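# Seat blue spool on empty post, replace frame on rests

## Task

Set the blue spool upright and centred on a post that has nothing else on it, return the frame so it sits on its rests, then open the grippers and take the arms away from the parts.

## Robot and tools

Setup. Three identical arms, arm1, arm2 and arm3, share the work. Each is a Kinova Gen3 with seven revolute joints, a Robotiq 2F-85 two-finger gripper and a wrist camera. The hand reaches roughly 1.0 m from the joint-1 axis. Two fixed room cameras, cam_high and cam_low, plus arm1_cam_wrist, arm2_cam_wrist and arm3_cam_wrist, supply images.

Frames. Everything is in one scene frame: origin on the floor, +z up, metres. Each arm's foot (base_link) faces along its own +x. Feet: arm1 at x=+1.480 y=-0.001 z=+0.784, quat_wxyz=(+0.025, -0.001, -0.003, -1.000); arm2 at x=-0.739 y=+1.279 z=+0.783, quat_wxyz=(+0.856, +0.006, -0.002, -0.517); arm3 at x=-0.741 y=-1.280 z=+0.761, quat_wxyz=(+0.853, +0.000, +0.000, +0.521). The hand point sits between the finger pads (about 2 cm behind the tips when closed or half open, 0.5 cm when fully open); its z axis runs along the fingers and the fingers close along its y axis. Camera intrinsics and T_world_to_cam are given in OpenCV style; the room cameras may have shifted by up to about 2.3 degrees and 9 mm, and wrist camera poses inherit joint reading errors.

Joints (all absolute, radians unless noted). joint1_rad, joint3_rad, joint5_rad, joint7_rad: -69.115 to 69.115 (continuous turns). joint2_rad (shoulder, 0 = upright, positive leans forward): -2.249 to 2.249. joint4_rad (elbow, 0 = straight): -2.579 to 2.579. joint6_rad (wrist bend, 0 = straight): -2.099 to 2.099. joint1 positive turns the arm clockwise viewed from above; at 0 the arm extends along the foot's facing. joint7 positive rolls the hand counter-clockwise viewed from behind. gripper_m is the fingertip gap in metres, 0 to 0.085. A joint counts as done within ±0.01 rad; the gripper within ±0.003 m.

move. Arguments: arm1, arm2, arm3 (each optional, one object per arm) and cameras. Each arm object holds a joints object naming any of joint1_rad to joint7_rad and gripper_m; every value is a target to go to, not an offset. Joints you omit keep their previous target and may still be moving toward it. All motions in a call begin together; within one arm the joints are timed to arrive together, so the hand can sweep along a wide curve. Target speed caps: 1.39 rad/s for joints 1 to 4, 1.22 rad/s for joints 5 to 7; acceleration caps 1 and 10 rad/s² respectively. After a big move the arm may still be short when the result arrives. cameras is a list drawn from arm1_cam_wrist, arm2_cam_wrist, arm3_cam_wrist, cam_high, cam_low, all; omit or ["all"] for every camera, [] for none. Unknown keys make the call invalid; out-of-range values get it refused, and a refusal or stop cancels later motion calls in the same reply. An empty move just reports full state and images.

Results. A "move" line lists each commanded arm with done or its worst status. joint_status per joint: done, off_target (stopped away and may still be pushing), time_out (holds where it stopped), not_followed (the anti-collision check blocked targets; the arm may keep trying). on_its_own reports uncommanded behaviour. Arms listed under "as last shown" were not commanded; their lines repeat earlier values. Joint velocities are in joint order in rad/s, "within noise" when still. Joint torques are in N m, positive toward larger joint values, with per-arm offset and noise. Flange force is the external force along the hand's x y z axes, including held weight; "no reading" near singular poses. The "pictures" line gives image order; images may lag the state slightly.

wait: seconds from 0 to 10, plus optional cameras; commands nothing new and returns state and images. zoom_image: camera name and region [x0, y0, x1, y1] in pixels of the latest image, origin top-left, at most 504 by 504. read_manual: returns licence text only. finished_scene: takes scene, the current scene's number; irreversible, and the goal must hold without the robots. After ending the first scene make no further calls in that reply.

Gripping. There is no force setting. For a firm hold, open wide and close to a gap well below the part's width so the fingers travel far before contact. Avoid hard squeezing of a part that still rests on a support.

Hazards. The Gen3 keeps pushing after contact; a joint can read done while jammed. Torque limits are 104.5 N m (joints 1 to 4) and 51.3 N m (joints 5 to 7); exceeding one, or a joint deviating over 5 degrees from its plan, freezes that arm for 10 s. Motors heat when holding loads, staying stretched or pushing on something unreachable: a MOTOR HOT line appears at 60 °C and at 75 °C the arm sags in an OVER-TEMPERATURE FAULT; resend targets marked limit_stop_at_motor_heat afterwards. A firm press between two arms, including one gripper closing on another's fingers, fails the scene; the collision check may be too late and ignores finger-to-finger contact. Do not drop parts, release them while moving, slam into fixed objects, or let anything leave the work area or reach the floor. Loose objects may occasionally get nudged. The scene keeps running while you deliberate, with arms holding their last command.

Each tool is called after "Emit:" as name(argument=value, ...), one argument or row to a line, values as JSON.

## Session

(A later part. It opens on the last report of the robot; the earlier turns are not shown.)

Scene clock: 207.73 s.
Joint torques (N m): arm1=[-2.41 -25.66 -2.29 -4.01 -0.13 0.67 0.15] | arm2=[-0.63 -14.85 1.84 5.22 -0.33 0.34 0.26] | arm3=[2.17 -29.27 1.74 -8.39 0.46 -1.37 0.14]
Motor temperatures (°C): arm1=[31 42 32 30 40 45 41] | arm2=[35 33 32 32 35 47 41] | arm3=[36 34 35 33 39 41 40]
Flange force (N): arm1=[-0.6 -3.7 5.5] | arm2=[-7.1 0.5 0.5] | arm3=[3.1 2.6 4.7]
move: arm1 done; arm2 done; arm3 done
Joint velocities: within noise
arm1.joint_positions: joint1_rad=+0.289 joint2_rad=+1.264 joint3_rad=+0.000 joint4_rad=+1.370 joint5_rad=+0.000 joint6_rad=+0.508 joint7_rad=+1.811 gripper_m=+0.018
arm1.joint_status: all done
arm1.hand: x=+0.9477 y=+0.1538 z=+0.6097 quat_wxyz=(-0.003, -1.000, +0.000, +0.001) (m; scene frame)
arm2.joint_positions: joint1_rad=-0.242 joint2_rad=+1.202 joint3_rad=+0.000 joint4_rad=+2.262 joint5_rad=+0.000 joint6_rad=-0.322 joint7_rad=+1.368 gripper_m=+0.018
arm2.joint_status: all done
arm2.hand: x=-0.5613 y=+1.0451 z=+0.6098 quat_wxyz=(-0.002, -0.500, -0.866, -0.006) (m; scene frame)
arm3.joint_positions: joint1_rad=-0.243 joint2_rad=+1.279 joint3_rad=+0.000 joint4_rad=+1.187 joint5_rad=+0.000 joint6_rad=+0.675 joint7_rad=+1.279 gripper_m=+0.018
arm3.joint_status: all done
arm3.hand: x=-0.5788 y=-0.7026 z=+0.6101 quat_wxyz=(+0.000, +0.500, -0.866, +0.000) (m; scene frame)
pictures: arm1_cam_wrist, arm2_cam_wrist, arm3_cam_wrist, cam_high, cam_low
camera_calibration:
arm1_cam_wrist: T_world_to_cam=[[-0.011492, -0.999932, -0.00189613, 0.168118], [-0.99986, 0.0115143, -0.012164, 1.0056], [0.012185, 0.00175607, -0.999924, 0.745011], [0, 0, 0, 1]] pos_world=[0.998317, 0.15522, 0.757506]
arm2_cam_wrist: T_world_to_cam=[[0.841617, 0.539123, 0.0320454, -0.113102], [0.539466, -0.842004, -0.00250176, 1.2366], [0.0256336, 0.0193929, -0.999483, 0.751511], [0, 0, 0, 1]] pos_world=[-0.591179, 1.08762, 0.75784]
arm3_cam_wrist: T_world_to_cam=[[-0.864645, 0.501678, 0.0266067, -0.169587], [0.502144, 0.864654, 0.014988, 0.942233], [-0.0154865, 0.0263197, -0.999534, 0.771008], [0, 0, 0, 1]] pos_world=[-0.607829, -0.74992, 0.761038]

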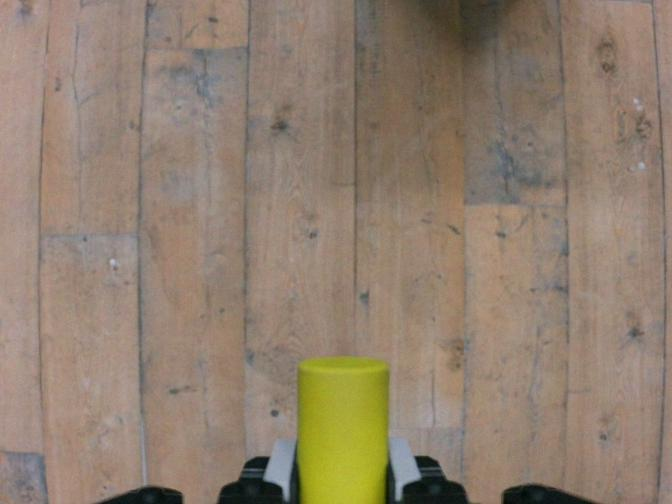

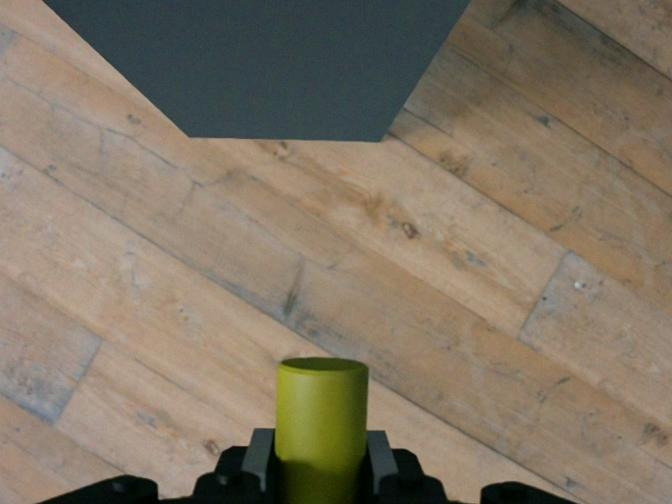

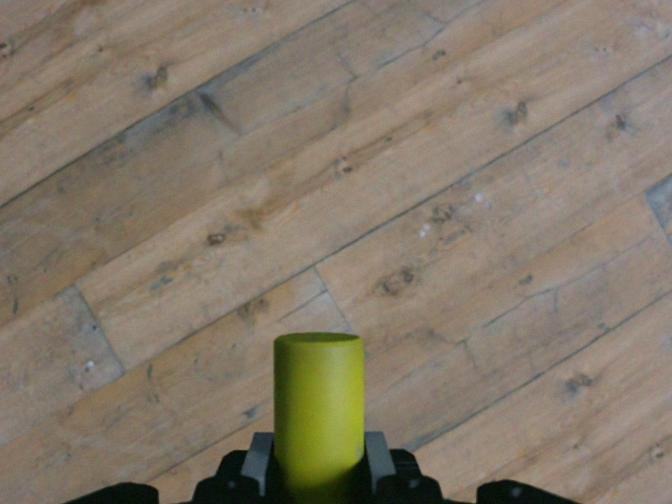

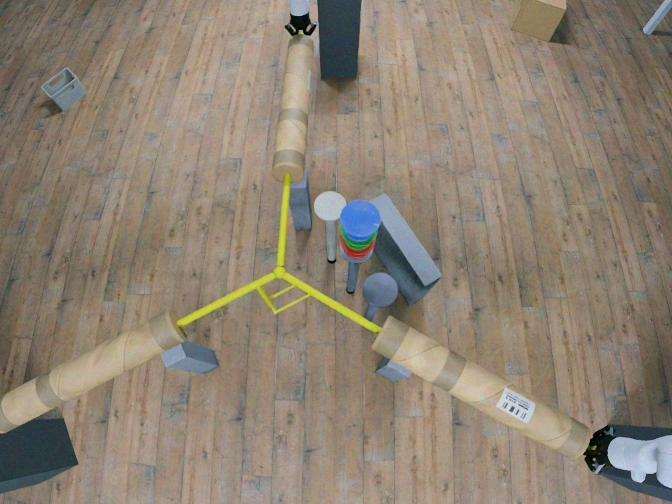

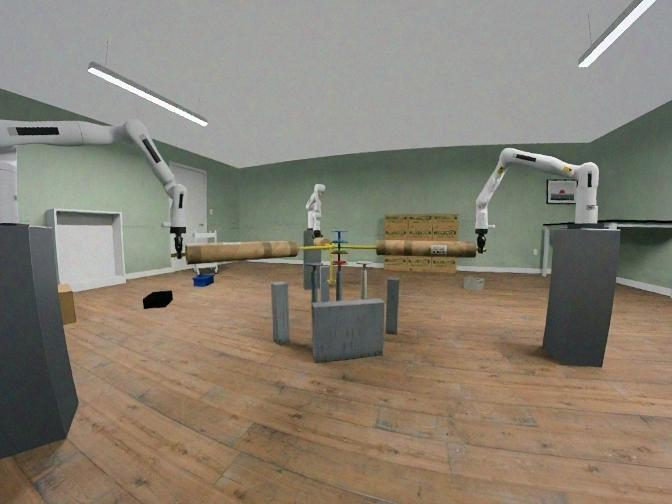

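Emit:
move(
  arm1={"joints":{"joint1_rad":0.287,"joint2_rad":0.9497,"joint4_rad":1.4532,"joint6_rad":0.7387}},
  arm2={"joints":{"joint1_rad":-0.2488,"joint2_rad":0.6821,"joint4_rad":2.3714,"joint6_rad":0.0881,"joint7_rad":1.361}},
  arm3={"joints":{"joint2_rad":0.9928,"joint4_rad":1.2443,"joint6_rad":0.9045}},
  cameras=[],
)

Emit:
move(
  arm1={"joints":{"joint1_rad":0.285,"joint2_rad":0.7132,"joint4_rad":1.3395,"joint6_rad":1.0889}},
  arm2={"joints":{"joint1_rad":-0.2556,"joint2_rad":0.2098,"joint4_rad":2.2202,"joint6_rad":0.7116,"joint7_rad":1.354}},
  arm3={"joints":{"joint2_rad":0.7971,"joint4_rad":1.0926,"joint6_rad":1.2519}},
)

Emit:
zoom_image(
  camera="cam_low",
  region=[280, 190, 400, 300],
)

Emit:
zoom_image(
  camera="cam_high",
  region=[230, 180, 430, 340],
)

Scene clock: 214.47 s.
Joint torques (N m): arm1=[-2.72 -24.71 -2.58 -5.64 -0.4 0.57 0.26] | arm2=[-0.04 -12.91 2.25 -0.03 0.07 -0.17 0.27] | arm3=[1.64 -28.45 1.25 -11.5 0.34 -2.36 0.27]
Motor temperatures (°C): arm1=[31 42 32 30 40 45 41] | arm2=[35 33 32 32 35 47 41] | arm3=[36 35 35 33 39 41 40]
Flange force (N): arm1=[-2.3 -4.7 5.0] | arm2=[-3.0 1.2 -2.7] | arm3=[6.5 1.0 4.1]
move: arm1 done; arm2 done; arm3 done
Joint velocities: within noise
arm1.joint_positions: joint1_rad=+0.287 joint2_rad=+0.950 joint3_rad=+0.000 joint4_rad=+1.453 joint5_rad=+0.000 joint6_rad=+0.739 joint7_rad=+1.811 gripper_m=+0.018
arm1.joint_status: all done
arm1.hand: x=+0.9476 y=+0.1536 z=+0.7696 quat_wxyz=(-0.003, -1.000, -0.001, +0.001) (m; scene frame)
arm2.joint_positions: joint1_rad=-0.249 joint2_rad=+0.682 joint3_rad=+0.000 joint4_rad=+2.371 joint5_rad=+0.000 joint6_rad=+0.088 joint7_rad=+1.361 gripper_m=+0.018
arm2.joint_status: all done
arm2.hand: x=-0.5612 y=+1.0450 z=+0.7699 quat_wxyz=(-0.002, -0.500, -0.866, -0.006) (m; scene frame)
arm3.joint_positions: joint1_rad=-0.243 joint2_rad=+0.993 joint3_rad=+0.000 joint4_rad=+1.244 joint5_rad=+0.000 joint6_rad=+0.905 joint7_rad=+1.279 gripper_m=+0.018
arm3.joint_status: all done
arm3.hand: x=-0.5789 y=-0.7026 z=+0.7702 quat_wxyz=(+0.000, +0.500, -0.866, +0.000) (m; scene frame)
pictures: none
No camera images: "cameras" was empty.

Scene clock: 216.20 s.
Joint torques (N m): arm1=[-3.49 -23.7 -3.25 -7.93 -1.22 0.54 0.25] | arm2=[1.38 -10.08 3.03 -8.39 1.75 -1.51 0.26] | arm3=[1.2 -27.11 0.75 -15.84 0.19 -4.82 0.26]
Motor temperatures (°C): arm1=[31 42 32 30 40 45 41] | arm2=[35 33 32 32 35 47 41] | arm3=[36 35 35 33 39 41 40]
Flange force (N): arm1=[-2.5 -6.4 4.2] | arm2=[6.7 6.3 -1.6] | arm3=[14.7 -1.8 3.7]
move: arm1 done; arm2 done; arm3 done
TORQUE WARNING: arm2's joint4_rad reached its warning level (56.7 N m). A warning alone does not stop the arm.
Joint velocities: within noise
arm1.joint_positions: joint1_rad=+0.285 joint2_rad=+0.713 joint3_rad=+0.000 joint4_rad=+1.339 joint5_rad=+0.000 joint6_rad=+1.089 joint7_rad=+1.811 gripper_m=+0.018
arm1.joint_status: all done
arm1.hand: x=+0.9475 y=+0.1534 z=+0.9297 quat_wxyz=(-0.003, -1.000, -0.002, +0.001) (m; scene frame)
arm2.joint_positions: joint1_rad=-0.256 joint2_rad=+0.210 joint3_rad=+0.000 joint4_rad=+2.220 joint5_rad=+0.000 joint6_rad=+0.712 joint7_rad=+1.354 gripper_m=+0.018
arm2.joint_status: all done
arm2.hand: x=-0.5610 y=+1.0448 z=+0.9299 quat_wxyz=(-0.002, -0.500, -0.866, -0.006) (m; scene frame)
arm3.joint_positions: joint1_rad=-0.243 joint2_rad=+0.797 joint3_rad=+0.000 joint4_rad=+1.093 joint5_rad=+0.000 joint6_rad=+1.252 joint7_rad=+1.279 gripper_m=+0.018
arm3.joint_status: all done
arm3.hand: x=-0.5790 y=-0.7025 z=+0.9301 quat_wxyz=(+0.000, +0.500, -0.866, +0.000) (m; scene frame)
pictures: arm1_cam_wrist, arm2_cam_wrist, arm3_cam_wrist, cam_high, cam_low
camera_calibration:
arm1_cam_wrist: T_world_to_cam=[[-0.00749108, -0.99997, -0.00195563, 0.164579], [-0.999898, 0.00751431, -0.0121544, 1.00995], [0.0121688, 0.00186438, -0.999924, 1.06499], [0, 0, 0, 1]] pos_world=[0.998117, 0.155, 1.07751]
arm2_cam_wrist: T_world_to_cam=[[0.841859, 0.538745, 0.0320479, -0.122978], [0.539088, -0.842246, -0.00251792, 1.23699], [0.0256357, 0.0193964, -0.999483, 1.07134], [0, 0, 0, 1]] pos_world=[-0.590781, 1.08732, 1.07784]
arm3_cam_wrist: T_world_to_cam=[[-0.864642, 0.501679, 0.0266932, -0.178415], [0.502147, 0.864654, 0.0149378, 0.937505], [-0.0155864, 0.0263197, -0.999532, 1.09079], [0, 0, 0, 1]] pos_world=[-0.608029, -0.74982, 1.08104]

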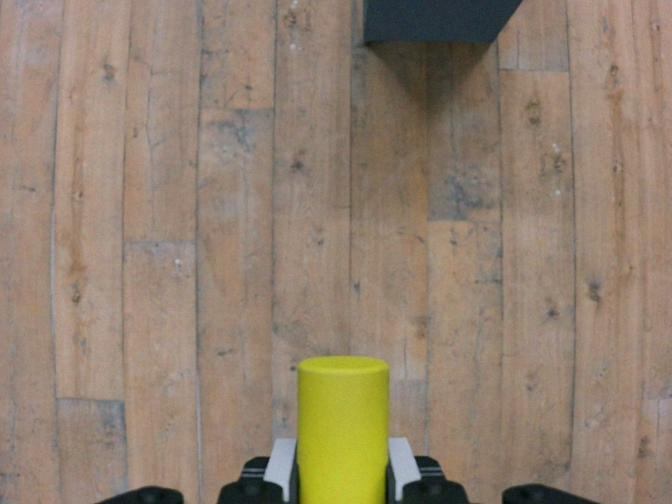

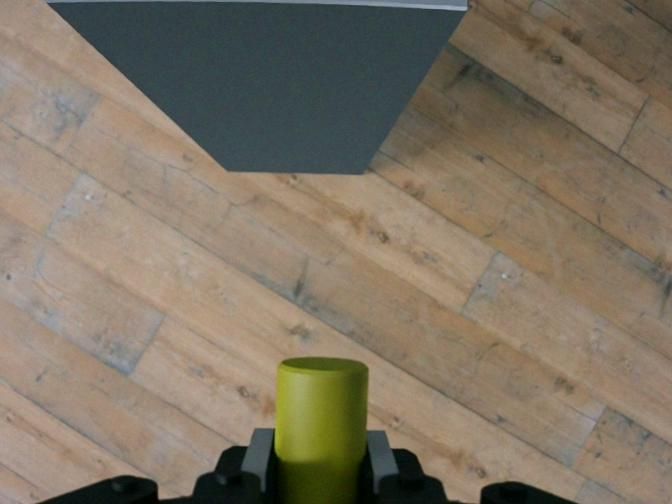

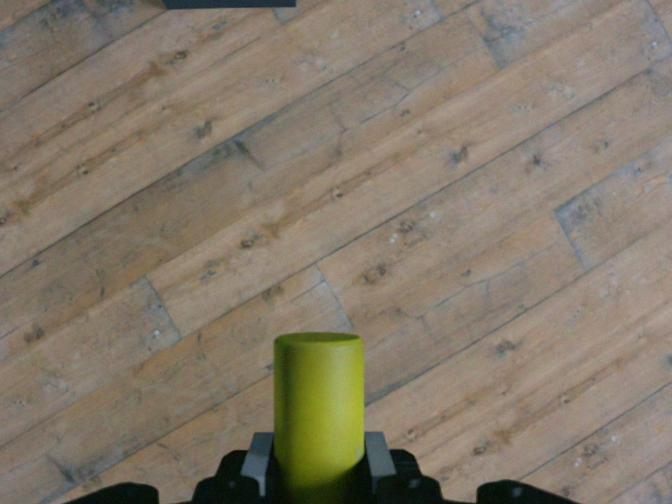

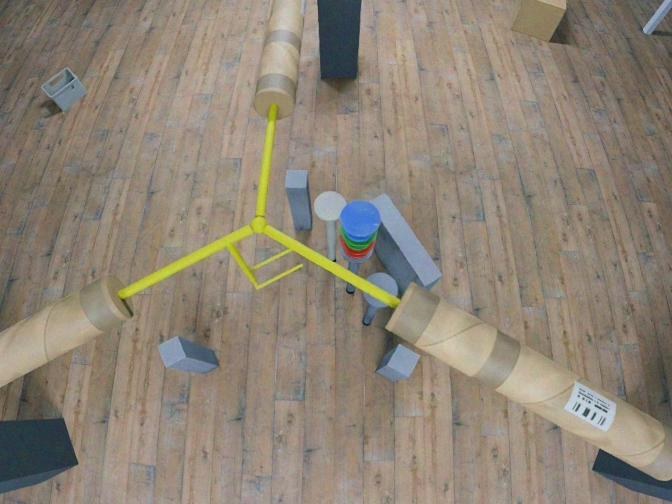

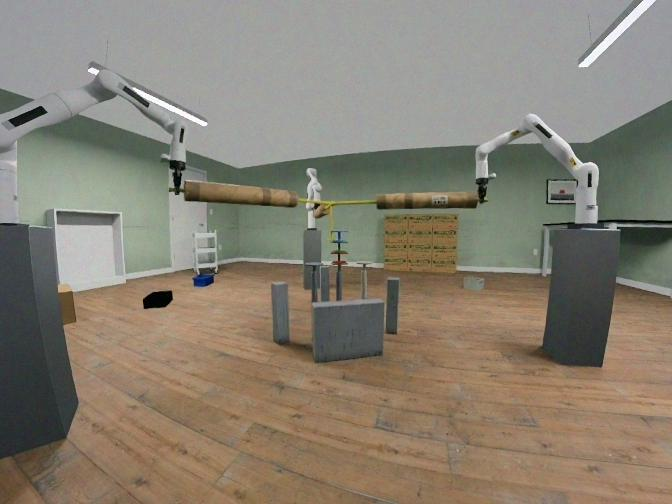

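Scaled by 4.200 from the camera's 672x504 image, which has a finer 960x720 frame.

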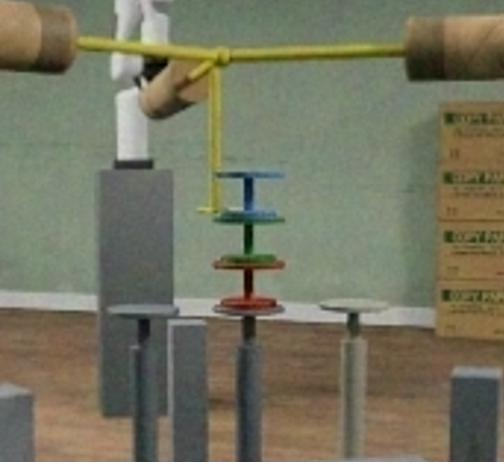

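Scaled by 2.520 from the camera's 672x504 image, which has a finer 960x720 frame.

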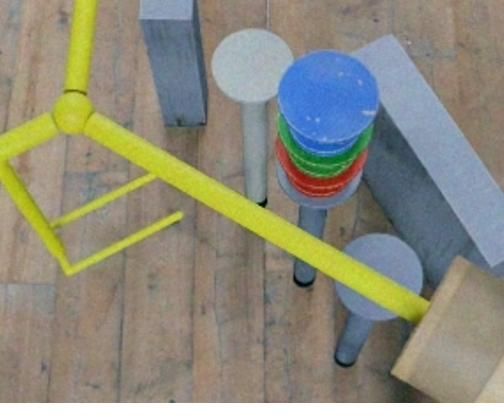

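Emit:
move(
  arm1={"joints":{"joint1_rad":0.1019,"joint2_rad":0.5077,"joint4_rad":1.5869,"joint6_rad":1.047,"joint7_rad":1.628}},
  arm2={"joints":{"joint1_rad":-0.1909,"joint2_rad":0.3744,"joint4_rad":1.8068,"joint6_rad":0.9604,"joint7_rad":1.4193}},
  arm3={"joints":{"joint1_rad":-0.0871,"joint2_rad":0.5795,"joint4_rad":1.3782,"joint6_rad":1.1839,"joint7_rad":1.4345}},
)

Emit:
zoom_image(
  camera="cam_low",
  region=[300, 190, 380, 270],
)

Emit:
zoom_image(
  camera="cam_high",
  region=[250, 180, 400, 300],
)

Scene clock: 247.63 s.
Joint torques (N m): arm1=[-1.05 -20.28 -1.17 -8.75 -0.01 -0.38 0.25] | arm2=[0.33 -14.9 2.05 -10.06 0.95 -1.64 0.15] | arm3=[-0.11 -22.02 -0.6 -12.49 -0.54 -2.47 0.21]
Motor temperatures (°C): arm1=[31 42 32 30 40 45 41] | arm2=[35 33 32 32 35 48 41] | arm3=[36 35 35 33 39 41 40]
Flange force (N): arm1=[-2.1 -1.5 3.7] | arm2=[6.2 1.7 -0.3] | arm3=[6.5 -1.0 3.4]
move: arm1 done; arm2 done; arm3 done
TORQUE WARNING: arm2's joint6_rad reached its warning level (29.4 N m). A warning alone does not stop the arm.
Joint velocities: within noise
arm1.joint_positions: joint1_rad=+0.102 joint2_rad=+0.508 joint3_rad=+0.000 joint4_rad=+1.587 joint5_rad=+0.000 joint6_rad=+1.047 joint7_rad=+1.628 gripper_m=+0.018
arm1.joint_status: all done
arm1.hand: x=+1.0055 y=+0.0499 z=+0.9681 quat_wxyz=(-0.003, -1.000, -0.003, +0.001) (m; scene frame)
arm2.joint_positions: joint1_rad=-0.191 joint2_rad=+0.374 joint3_rad=+0.000 joint4_rad=+1.807 joint5_rad=+0.000 joint6_rad=+0.961 joint7_rad=+1.419 gripper_m=+0.018
arm2.joint_status: all done
arm2.hand: x=-0.5028 y=+0.9410 z=+0.9674 quat_wxyz=(-0.002, -0.500, -0.866, -0.006) (m; scene frame)
arm3.joint_positions: joint1_rad=-0.087 joint2_rad=+0.580 joint3_rad=+0.000 joint4_rad=+1.378 joint5_rad=+0.000 joint6_rad=+1.184 joint7_rad=+1.435 gripper_m=+0.018
arm3.joint_status: all done
arm3.hand: x=-0.5208 y=-0.8069 z=+0.9681 quat_wxyz=(+0.000, +0.500, -0.866, +0.000) (m; scene frame)
pictures: arm1_cam_wrist, arm2_cam_wrist, arm3_cam_wrist, cam_high, cam_low
camera_calibration:
arm1_cam_wrist: T_world_to_cam=[[-0.00719276, -0.999973, -0.00175405, 0.0610506], [-0.999898, 0.00721389, -0.0123552, 1.06943], [0.0123675, 0.001665, -0.999922, 1.10267], [0, 0, 0, 1]] pos_world=[1.05612, 0.0514983, 1.1159]
arm2_cam_wrist: T_world_to_cam=[[0.841553, 0.539225, 0.0320079, -0.117797], [0.53958, -0.841929, -0.0029958, 1.11868], [0.025333, 0.019792, -0.999483, 1.10889], [0, 0, 0, 1]] pos_world=[-0.532578, 0.983423, 1.11544]
arm3_cam_wrist: T_world_to_cam=[[-0.864461, 0.501996, 0.026593, -0.0762998], [0.502458, 0.864476, 0.0147573, 0.998117], [-0.0155809, 0.026119, -0.999537, 1.13226], [0, 0, 0, 1]] pos_world=[-0.549828, -0.854119, 1.11904]

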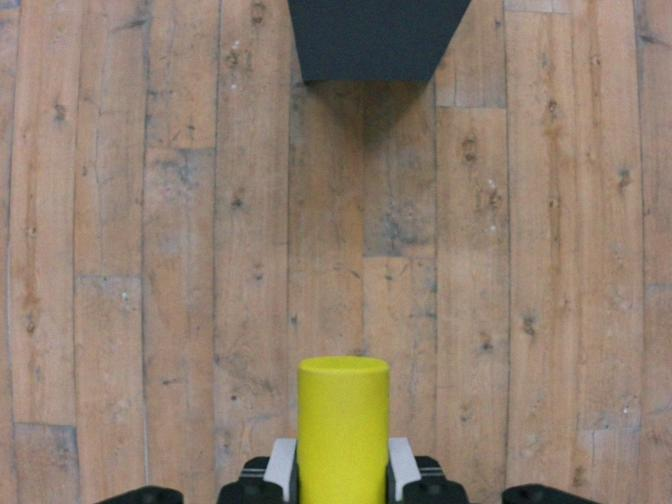

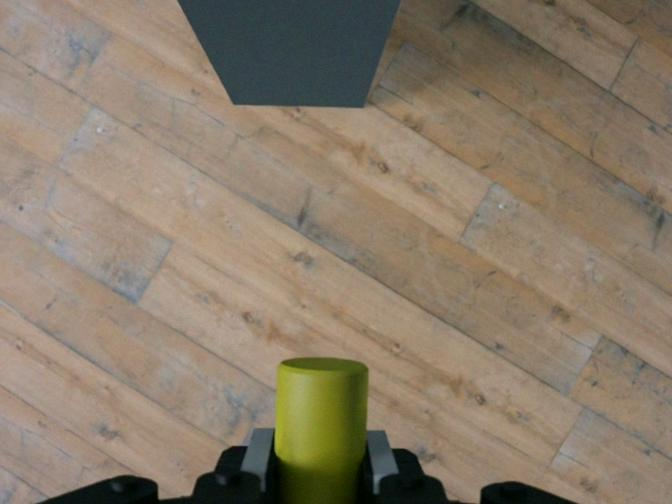

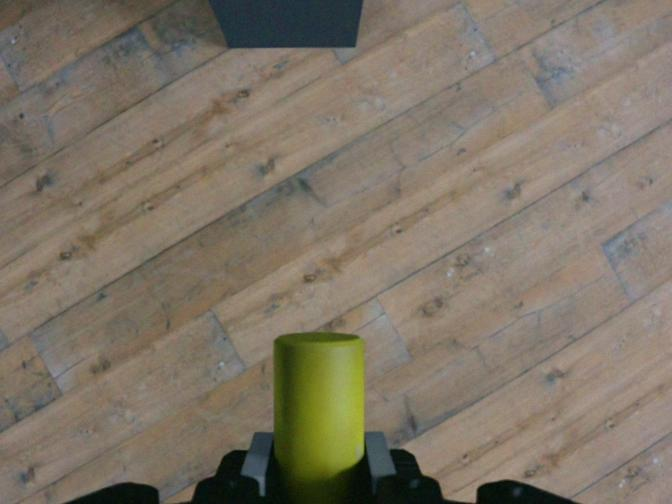

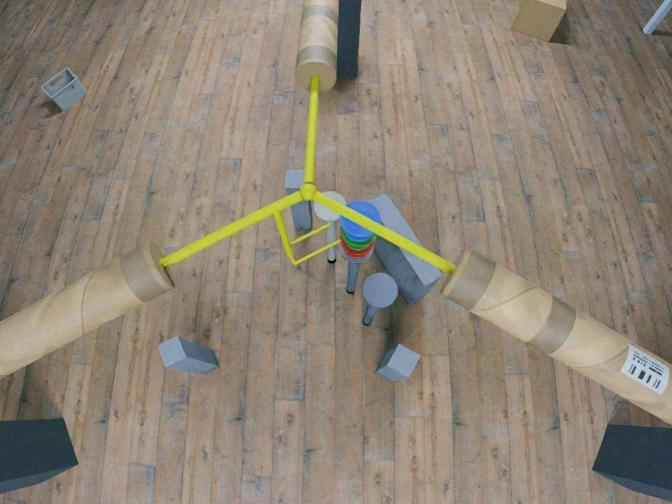

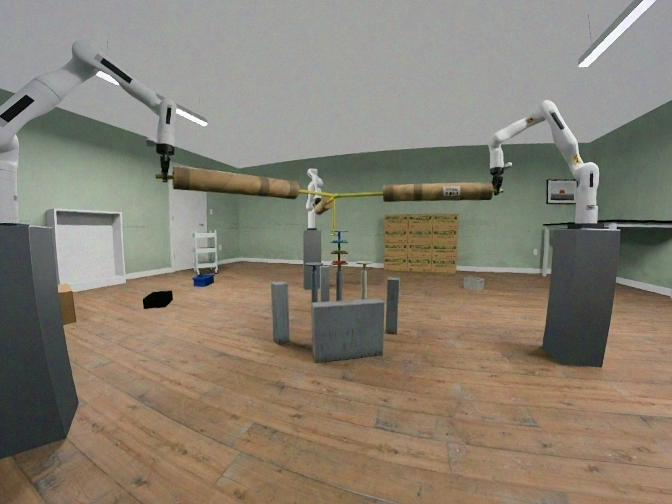

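Scaled by 6.300 from the camera's 672x504 image, which has a finer 960x720 frame.

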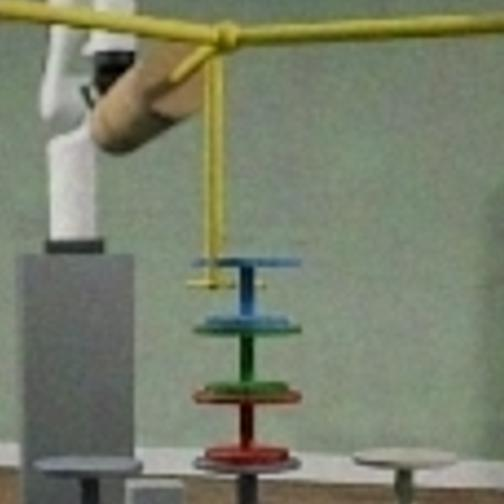

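Scaled by 3.360 from the camera's 672x504 image, which has a finer 960x720 frame.

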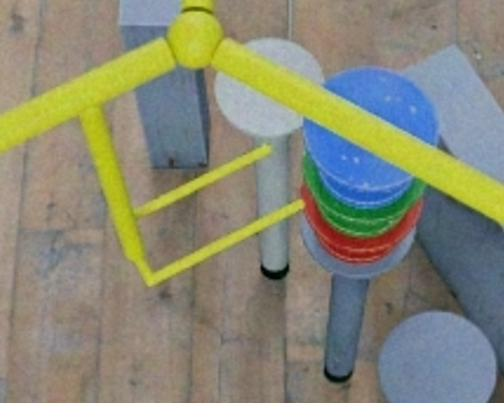

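Emit:
move(
  arm1={"joints":{"joint1_rad":-0.0204,"joint2_rad":0.4426,"joint4_rad":1.7022,"joint6_rad":0.9968,"joint7_rad":1.505}},
  arm2={"joints":{"joint1_rad":-0.1665,"joint2_rad":0.5025,"joint4_rad":1.5937,"joint6_rad":1.0454,"joint7_rad":1.4437}},
  arm3={"joints":{"joint1_rad":0.014,"joint2_rad":0.5028,"joint4_rad":1.5162,"joint6_rad":1.1226,"joint7_rad":1.5355}},
  cameras=["cam_high","cam_low"],
)

Emit:
zoom_image(
  camera="cam_low",
  region=[300, 190, 380, 270],
)

Emit:
zoom_image(
  camera="cam_high",
  region=[270, 160, 420, 280],
)

Scene clock: 267.07 s.
Joint torques (N m): arm1=[-1.17 -18.71 -1.3 -8.45 -0.07 -0.19 0.25] | arm2=[0.72 -18 2.54 -10.36 1.13 -1.57 0.15] | arm3=[-0.55 -20.42 -0.93 -12.66 -0.8 -2.62 0.21]
Motor temperatures (°C): arm1=[31 42 32 30 40 45 41] | arm2=[35 33 32 32 35 48 41] | arm3=[36 35 35 34 39 41 40]
Flange force (N): arm1=[-2.0 -1.7 4.2] | arm2=[5.7 2.2 0.4] | arm3=[7.2 -1.2 3.6]
move: arm1 done; arm2 done; arm3 done
TORQUE WARNING: arm2's joint6_rad reached its warning level (29.4 N m). A warning alone does not stop the arm.
Joint velocities: within noise
arm1.joint_positions: joint1_rad=-0.021 joint2_rad=+0.443 joint3_rad=+0.000 joint4_rad=+1.702 joint5_rad=+0.000 joint6_rad=+0.997 joint7_rad=+1.505 gripper_m=+0.018
arm1.joint_status: all done
arm1.hand: x=+1.0355 y=-0.0062 z=+0.9674 quat_wxyz=(-0.003, -1.000, -0.002, +0.001) (m; scene frame)
arm2.joint_positions: joint1_rad=-0.166 joint2_rad=+0.503 joint3_rad=+0.000 joint4_rad=+1.594 joint5_rad=+0.000 joint6_rad=+1.045 joint7_rad=+1.444 gripper_m=+0.018
arm2.joint_status: all done
arm2.hand: x=-0.4728 y=+0.8851 z=+0.9669 quat_wxyz=(-0.002, -0.500, -0.866, -0.006) (m; scene frame)
arm3.joint_positions: joint1_rad=+0.014 joint2_rad=+0.503 joint3_rad=+0.000 joint4_rad=+1.516 joint5_rad=+0.000 joint6_rad=+1.123 joint7_rad=+1.536 gripper_m=+0.018
arm3.joint_status: all done
arm3.hand: x=-0.4907 y=-0.8628 z=+0.9671 quat_wxyz=(+0.000, +0.500, -0.866, +0.000) (m; scene frame)
pictures: cam_high, cam_low

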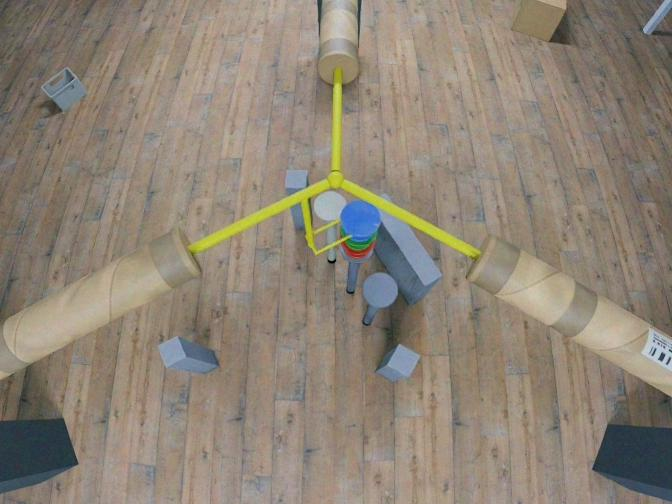

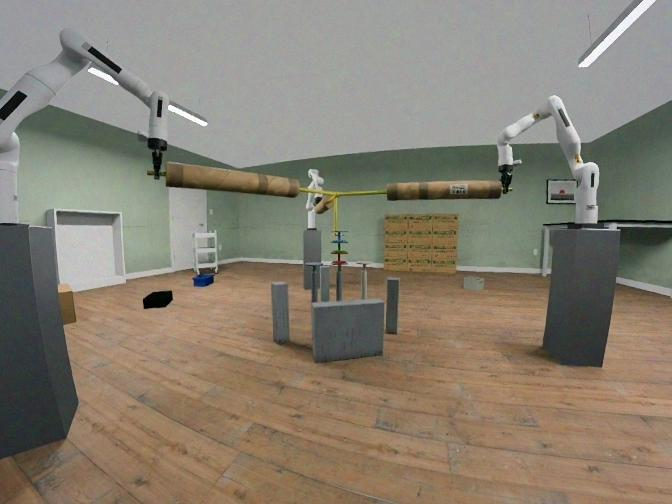

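Scaled by 6.300 from the camera's 672x504 image, which has a finer 960x720 frame.

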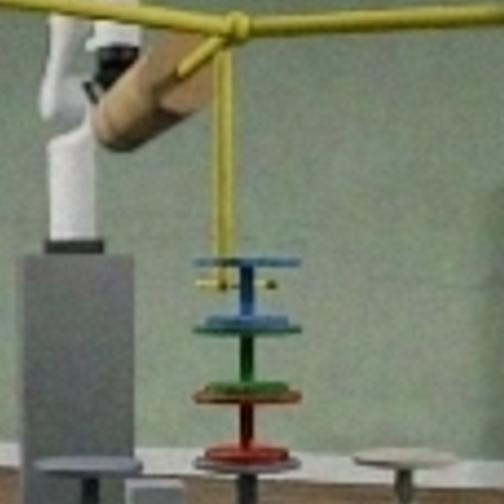

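Scaled by 3.360 from the camera's 672x504 image, which has a finer 960x720 frame.

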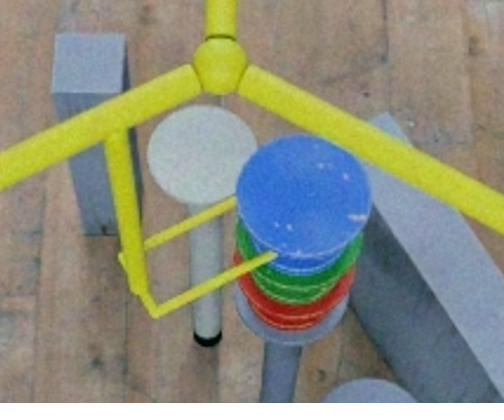

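Emit:
move(
  arm1={"joints":{"joint1_rad":-0.1599,"joint2_rad":0.3915,"joint4_rad":1.787,"joint6_rad":0.9631,"joint7_rad":1.366}},
  arm2={"joints":{"joint1_rad":-0.1478,"joint2_rad":0.6385,"joint4_rad":1.3477,"joint6_rad":1.1554,"joint7_rad":1.4624}},
  arm3={"joints":{"joint1_rad":0.1313,"joint2_rad":0.4401,"joint4_rad":1.6213,"joint6_rad":1.0802,"joint7_rad":1.6528}},
)

Emit:
zoom_image(
  camera="cam_low",
  region=[300, 190, 380, 270],
)

Emit:
zoom_image(
  camera="cam_high",
  region=[270, 160, 420, 280],
)

Scene clock: 272.20 s.
Joint torques (N m): arm1=[-0.62 -17.62 -0.95 -8.85 0.23 -0.56 0.26] | arm2=[0.46 -21.07 2.4 -11.08 0.89 -1.87 0.11] | arm3=[-0.79 -19 -1.09 -12.19 -0.98 -2.43 0.17]
Motor temperatures (°C): arm1=[31 42 32 30 40 44 41] | arm2=[35 33 32 32 35 48 41] | arm3=[36 35 35 34 39 41 40]
Flange force (N): arm1=[-0.8 -0.4 4.2] | arm2=[6.3 1.4 0.6] | arm3=[6.3 -1.1 3.5]
move: arm1 done; arm2 done; arm3 done
TORQUE WARNING: arm2's joint6_rad reached its warning level (29.4 N m). A warning alone does not stop the arm.
Joint velocities: within noise
arm1.joint_positions: joint1_rad=-0.160 joint2_rad=+0.392 joint3_rad=+0.000 joint4_rad=+1.787 joint5_rad=+0.000 joint6_rad=+0.963 joint7_rad=+1.366 gripper_m=+0.018
arm1.joint_status: all done
arm1.hand: x=+1.0658 y=-0.0626 z=+0.9676 quat_wxyz=(-0.003, -1.000, -0.003, +0.000) (m; scene frame)
arm2.joint_positions: joint1_rad=-0.148 joint2_rad=+0.639 joint3_rad=+0.000 joint4_rad=+1.348 joint5_rad=+0.000 joint6_rad=+1.156 joint7_rad=+1.462 gripper_m=+0.018
arm2.joint_status: all done
arm2.hand: x=-0.4425 y=+0.8287 z=+0.9666 quat_wxyz=(-0.002, -0.500, -0.866, -0.006) (m; scene frame)
arm3.joint_positions: joint1_rad=+0.131 joint2_rad=+0.440 joint3_rad=+0.000 joint4_rad=+1.621 joint5_rad=+0.000 joint6_rad=+1.080 joint7_rad=+1.653 gripper_m=+0.018
arm3.joint_status: all done
arm3.hand: x=-0.4604 y=-0.9192 z=+0.9673 quat_wxyz=(+0.000, +0.500, -0.866, +0.000) (m; scene frame)
pictures: arm1_cam_wrist, arm2_cam_wrist, arm3_cam_wrist, cam_high, cam_low
camera_calibration:
arm1_cam_wrist: T_world_to_cam=[[-0.00729154, -0.999972, -0.00185581, -0.0507892], [-0.999896, 0.0073141, -0.0124547, 1.13064], [0.0124679, 0.0017648, -0.999921, 1.1015], [0, 0, 0, 1]] pos_world=[1.11642, -0.0610013, 1.1154]
arm2_cam_wrist: T_world_to_cam=[[0.841509, 0.539298, 0.0319536, -0.107902], [0.539649, -0.841885, -0.00290859, 0.991546], [0.0253326, 0.0196913, -0.999485, 1.10888], [0, 0, 0, 1]] pos_world=[-0.472378, 0.871123, 1.11464]
arm3_cam_wrist: T_world_to_cam=[[-0.864419, 0.502069, 0.0265931, 0.0324505], [0.502531, 0.864433, 0.0147556, 1.06494], [-0.0155796, 0.0261188, -0.999537, 1.13534], [0, 0, 0, 1]] pos_world=[-0.489428, -0.966519, 1.11824]

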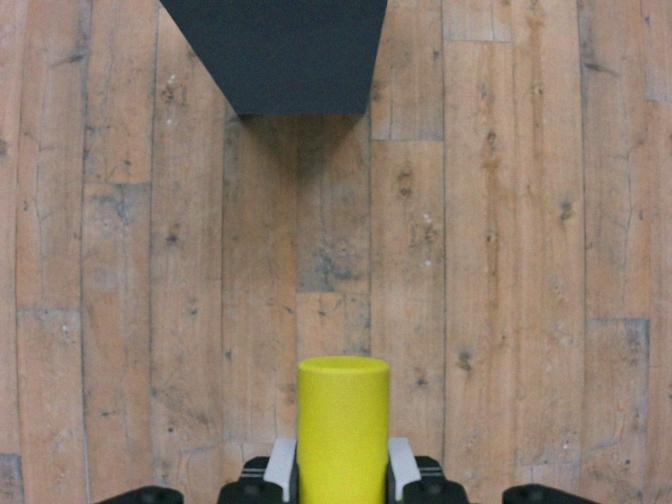

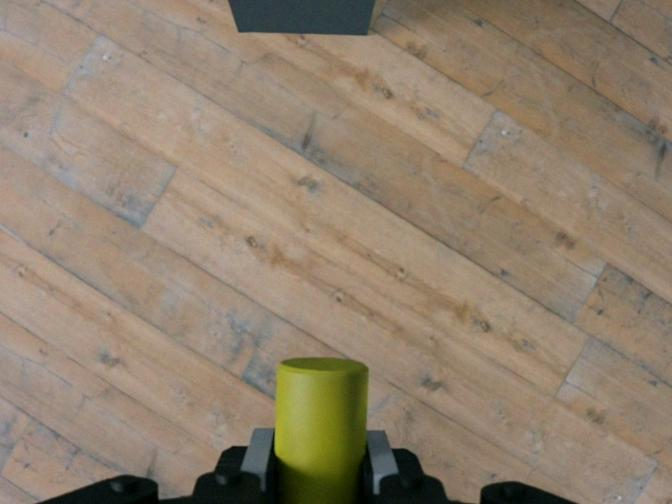

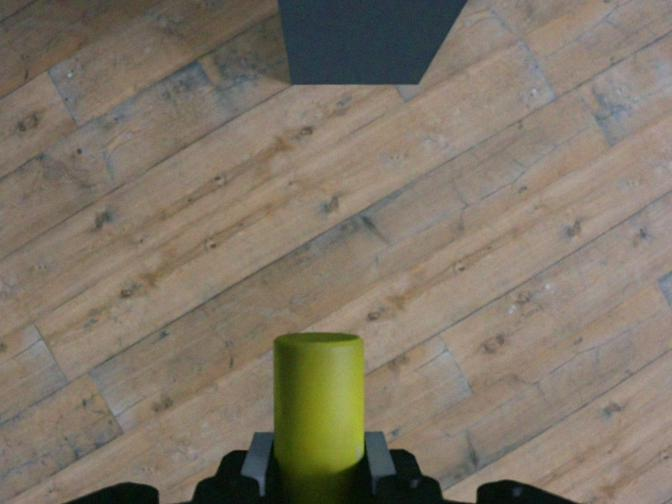

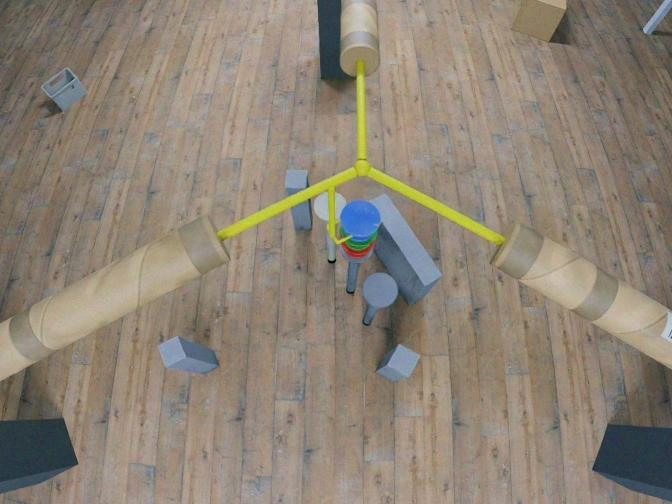

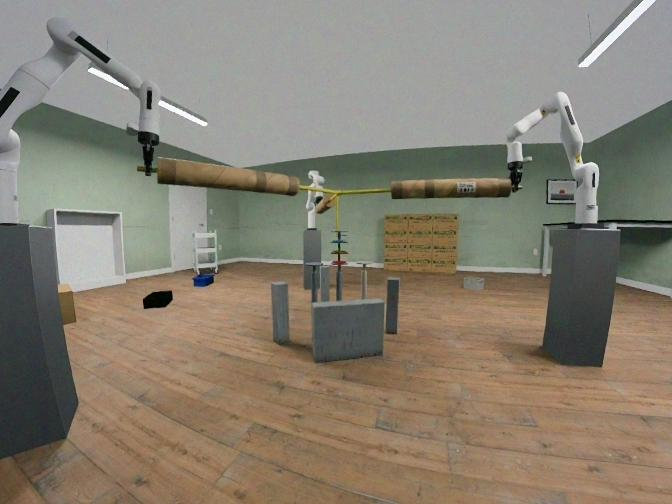

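Scaled by 6.300 from the camera's 672x504 image, which has a finer 960x720 frame.

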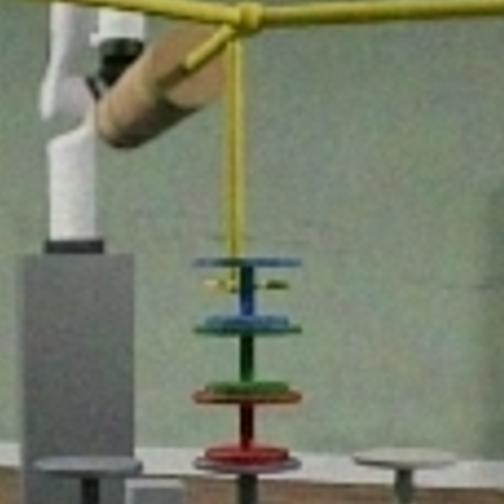

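Scaled by 3.360 from the camera's 672x504 image, which has a finer 960x720 frame.

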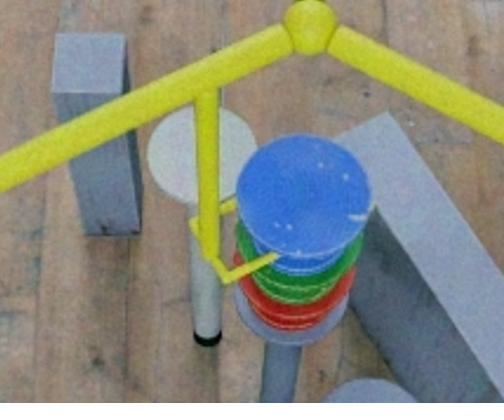

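Emit:
move(
  arm1={"joints":{"joint2_rad":0.3649,"joint4_rad":1.7531,"joint6_rad":1.0236}},
  arm2={"joints":{"joint2_rad":0.62,"joint4_rad":1.313,"joint6_rad":1.2086}},
  arm3={"joints":{"joint2_rad":0.4191,"joint4_rad":1.5846,"joint6_rad":1.1379}},
  cameras=[],
)

Emit:
move(
  arm1={"joints":{"joint2_rad":0.3123,"joint4_rad":1.6603,"joint6_rad":1.169}},
  arm2={"joints":{"joint2_rad":0.585,"joint4_rad":1.2163,"joint6_rad":1.3403}},
  arm3={"joints":{"joint2_rad":0.3784,"joint4_rad":1.4844,"joint6_rad":1.2788}},
)

Emit:
zoom_image(
  camera="cam_low",
  region=[300, 190, 380, 270],
)

Emit:
zoom_image(
  camera="cam_high",
  region=[290, 160, 440, 320],
)

Scene clock: 286.73 s.
Joint torques (N m): arm1=[-0.08 -17.52 -0.23 -9.02 0.66 -0.42 0.24] | arm2=[1.64 -21.48 3.37 -13.63 1.68 -3.64 0.15] | arm3=[-2.48 -19.04 -2.72 -13.86 -2.01 -3.28 0.2]
Motor temperatures (°C): arm1=[31 42 32 30 40 44 40] | arm2=[35 34 32 32 35 48 41] | arm3=[36 35 35 34 39 41 40]
Flange force (N): arm1=[-1.1 0.9 4.5] | arm2=[12.0 3.3 0.9] | arm3=[10.0 -4.3 4.2]
move: arm1 done; arm2 done; arm3 done
Joint velocities: within noise
arm1.joint_positions: joint1_rad=-0.160 joint2_rad=+0.365 joint3_rad=+0.000 joint4_rad=+1.753 joint5_rad=+0.000 joint6_rad=+1.024 joint7_rad=+1.366 gripper_m=+0.018
arm1.joint_status: all done
arm1.hand: x=+1.0657 y=-0.0624 z=+0.9877 quat_wxyz=(-0.003, -1.000, -0.002, +0.001) (m; scene frame)
arm2.joint_positions: joint1_rad=-0.148 joint2_rad=+0.620 joint3_rad=+0.000 joint4_rad=+1.313 joint5_rad=+0.000 joint6_rad=+1.209 joint7_rad=+1.462 gripper_m=+0.018
arm2.joint_status: all done
arm2.hand: x=-0.4426 y=+0.8284 z=+0.9867 quat_wxyz=(-0.002, -0.500, -0.866, -0.006) (m; scene frame)
arm3.joint_positions: joint1_rad=+0.131 joint2_rad=+0.419 joint3_rad=+0.000 joint4_rad=+1.585 joint5_rad=+0.000 joint6_rad=+1.138 joint7_rad=+1.653 gripper_m=+0.018
arm3.joint_status: all done
arm3.hand: x=-0.4604 y=-0.9191 z=+0.9872 quat_wxyz=(+0.000, +0.500, -0.866, +0.000) (m; scene frame)
pictures: none
No camera images: "cameras" was empty.

Scene clock: 287.73 s.
Joint torques (N m): arm1=[0.27 -17.06 0.01 -9.29 0.87 -0.12 0.24] | arm2=[2.84 -20.74 4.34 -15.07 2.29 -4.88 0.17] | arm3=[-4 -18.16 -3.92 -14.75 -3.08 -3.96 0.14]
Motor temperatures (°C): arm1=[31 42 32 30 40 44 40] | arm2=[35 34 32 32 35 48 41] | arm3=[36 35 35 34 39 41 40]
Flange force (N): arm1=[-1.9 1.8 4.2] | arm2=[16.5 5.4 0.9] | arm3=[12.5 -7.4 3.9]
move: arm1 done; arm2 done; arm3 done
Joint velocities: within noise
arm1.joint_positions: joint1_rad=-0.160 joint2_rad=+0.312 joint3_rad=+0.000 joint4_rad=+1.660 joint5_rad=+0.000 joint6_rad=+1.169 joint7_rad=+1.366 gripper_m=+0.018
arm1.joint_status: all done
arm1.hand: x=+1.0658 y=-0.0622 z=+1.0357 quat_wxyz=(-0.003, -1.000, -0.002, +0.001) (m; scene frame)
arm2.joint_positions: joint1_rad=-0.148 joint2_rad=+0.585 joint3_rad=+0.000 joint4_rad=+1.216 joint5_rad=+0.000 joint6_rad=+1.340 joint7_rad=+1.462 gripper_m=+0.018
arm2.joint_status: all done
arm2.hand: x=-0.4431 y=+0.8280 z=+1.0346 quat_wxyz=(-0.002, -0.500, -0.866, -0.006) (m; scene frame)
arm3.joint_positions: joint1_rad=+0.131 joint2_rad=+0.378 joint3_rad=+0.000 joint4_rad=+1.484 joint5_rad=+0.000 joint6_rad=+1.279 joint7_rad=+1.653 gripper_m=+0.018
arm3.joint_status: all done
arm3.hand: x=-0.4605 y=-0.9192 z=+1.0353 quat_wxyz=(+0.000, +0.500, -0.866, +0.000) (m; scene frame)
pictures: arm1_cam_wrist, arm2_cam_wrist, arm3_cam_wrist, cam_high, cam_low
camera_calibration:
arm1_cam_wrist: T_world_to_cam=[[-0.00749213, -0.99997, -0.00185639, -0.0500371], [-0.999897, 0.00751433, -0.0122552, 1.13126], [0.0122688, 0.00176438, -0.999923, 1.16982], [0, 0, 0, 1]] pos_world=[1.11642, -0.0606003, 1.18351]
arm2_cam_wrist: T_world_to_cam=[[0.841548, 0.539233, 0.0320144, -0.109243], [0.539579, -0.841931, -0.00263514, 0.991246], [0.025533, 0.0194919, -0.999484, 1.17714], [0, 0, 0, 1]] pos_world=[-0.472978, 0.870523, 1.18264]
arm3_cam_wrist: T_world_to_cam=[[-0.864487, 0.501949, 0.0266432, 0.0303003], [0.502414, 0.864499, 0.0148448, 1.06381], [-0.0155817, 0.0262191, -0.999535, 1.2033], [0, 0, 0, 1]] pos_world=[-0.489528, -0.966419, 1.18614]

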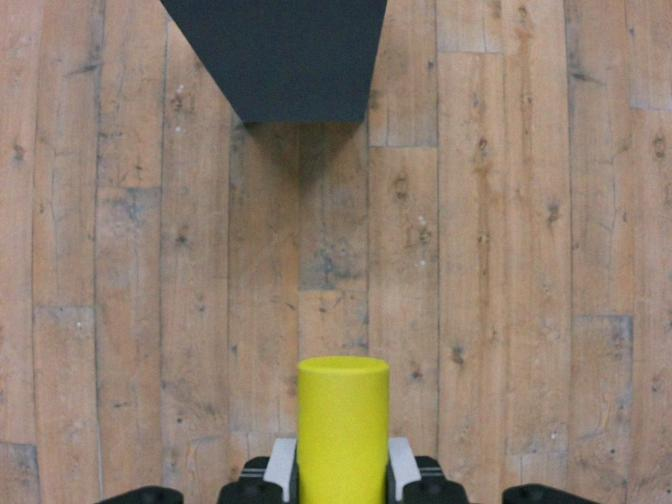

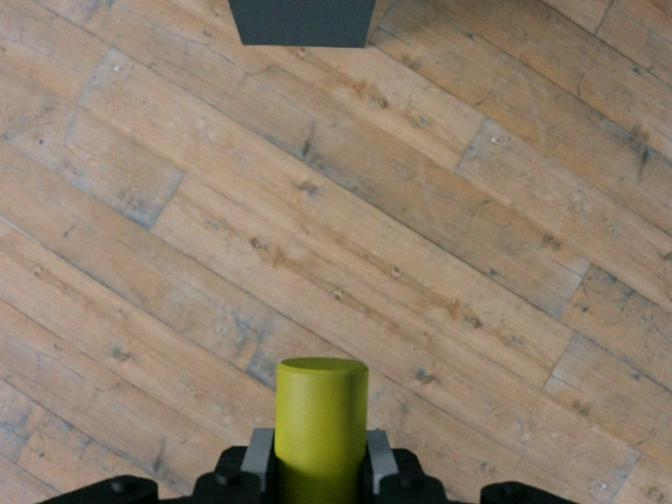

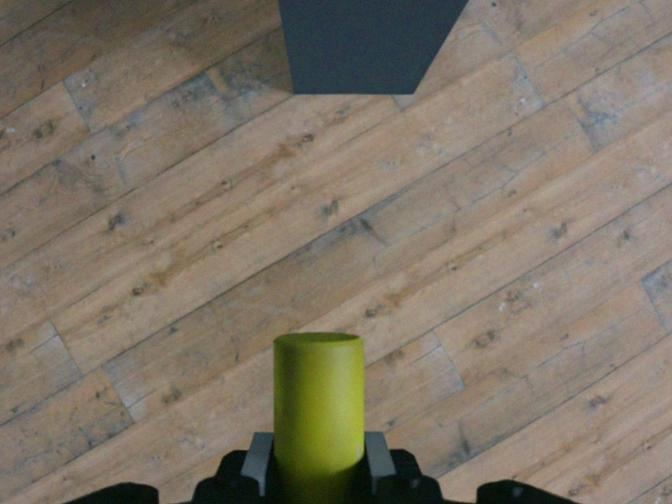

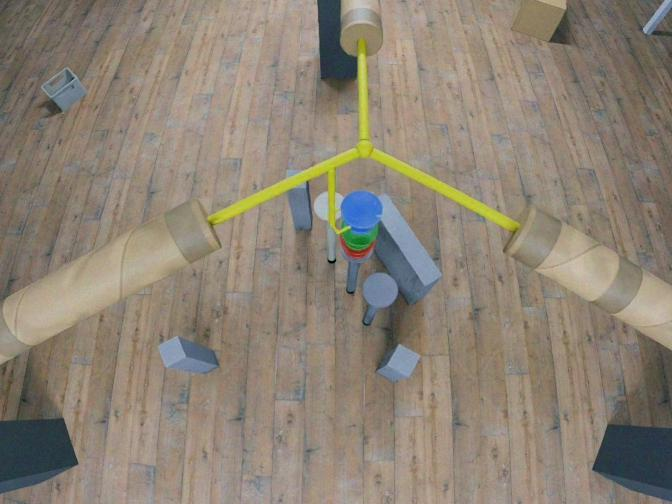

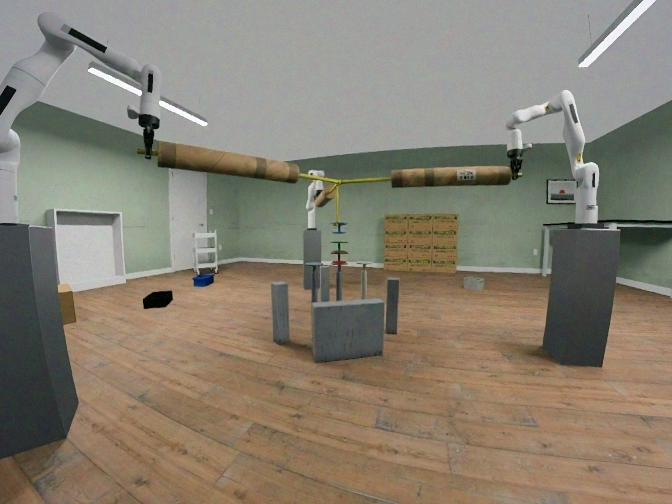

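Scaled by 6.300 from the camera's 672x504 image, which has a finer 960x720 frame.

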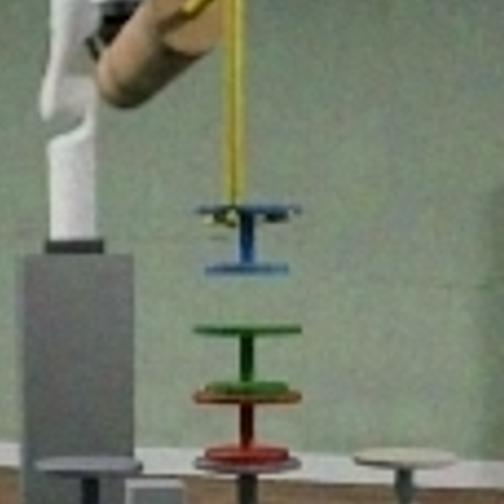

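Scaled by 3.150 from the camera's 672x504 image, which has a finer 960x720 frame.

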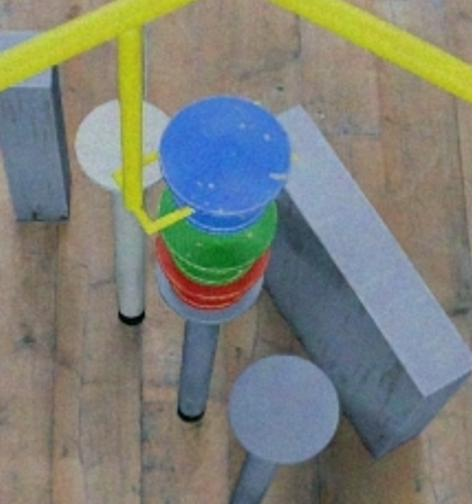

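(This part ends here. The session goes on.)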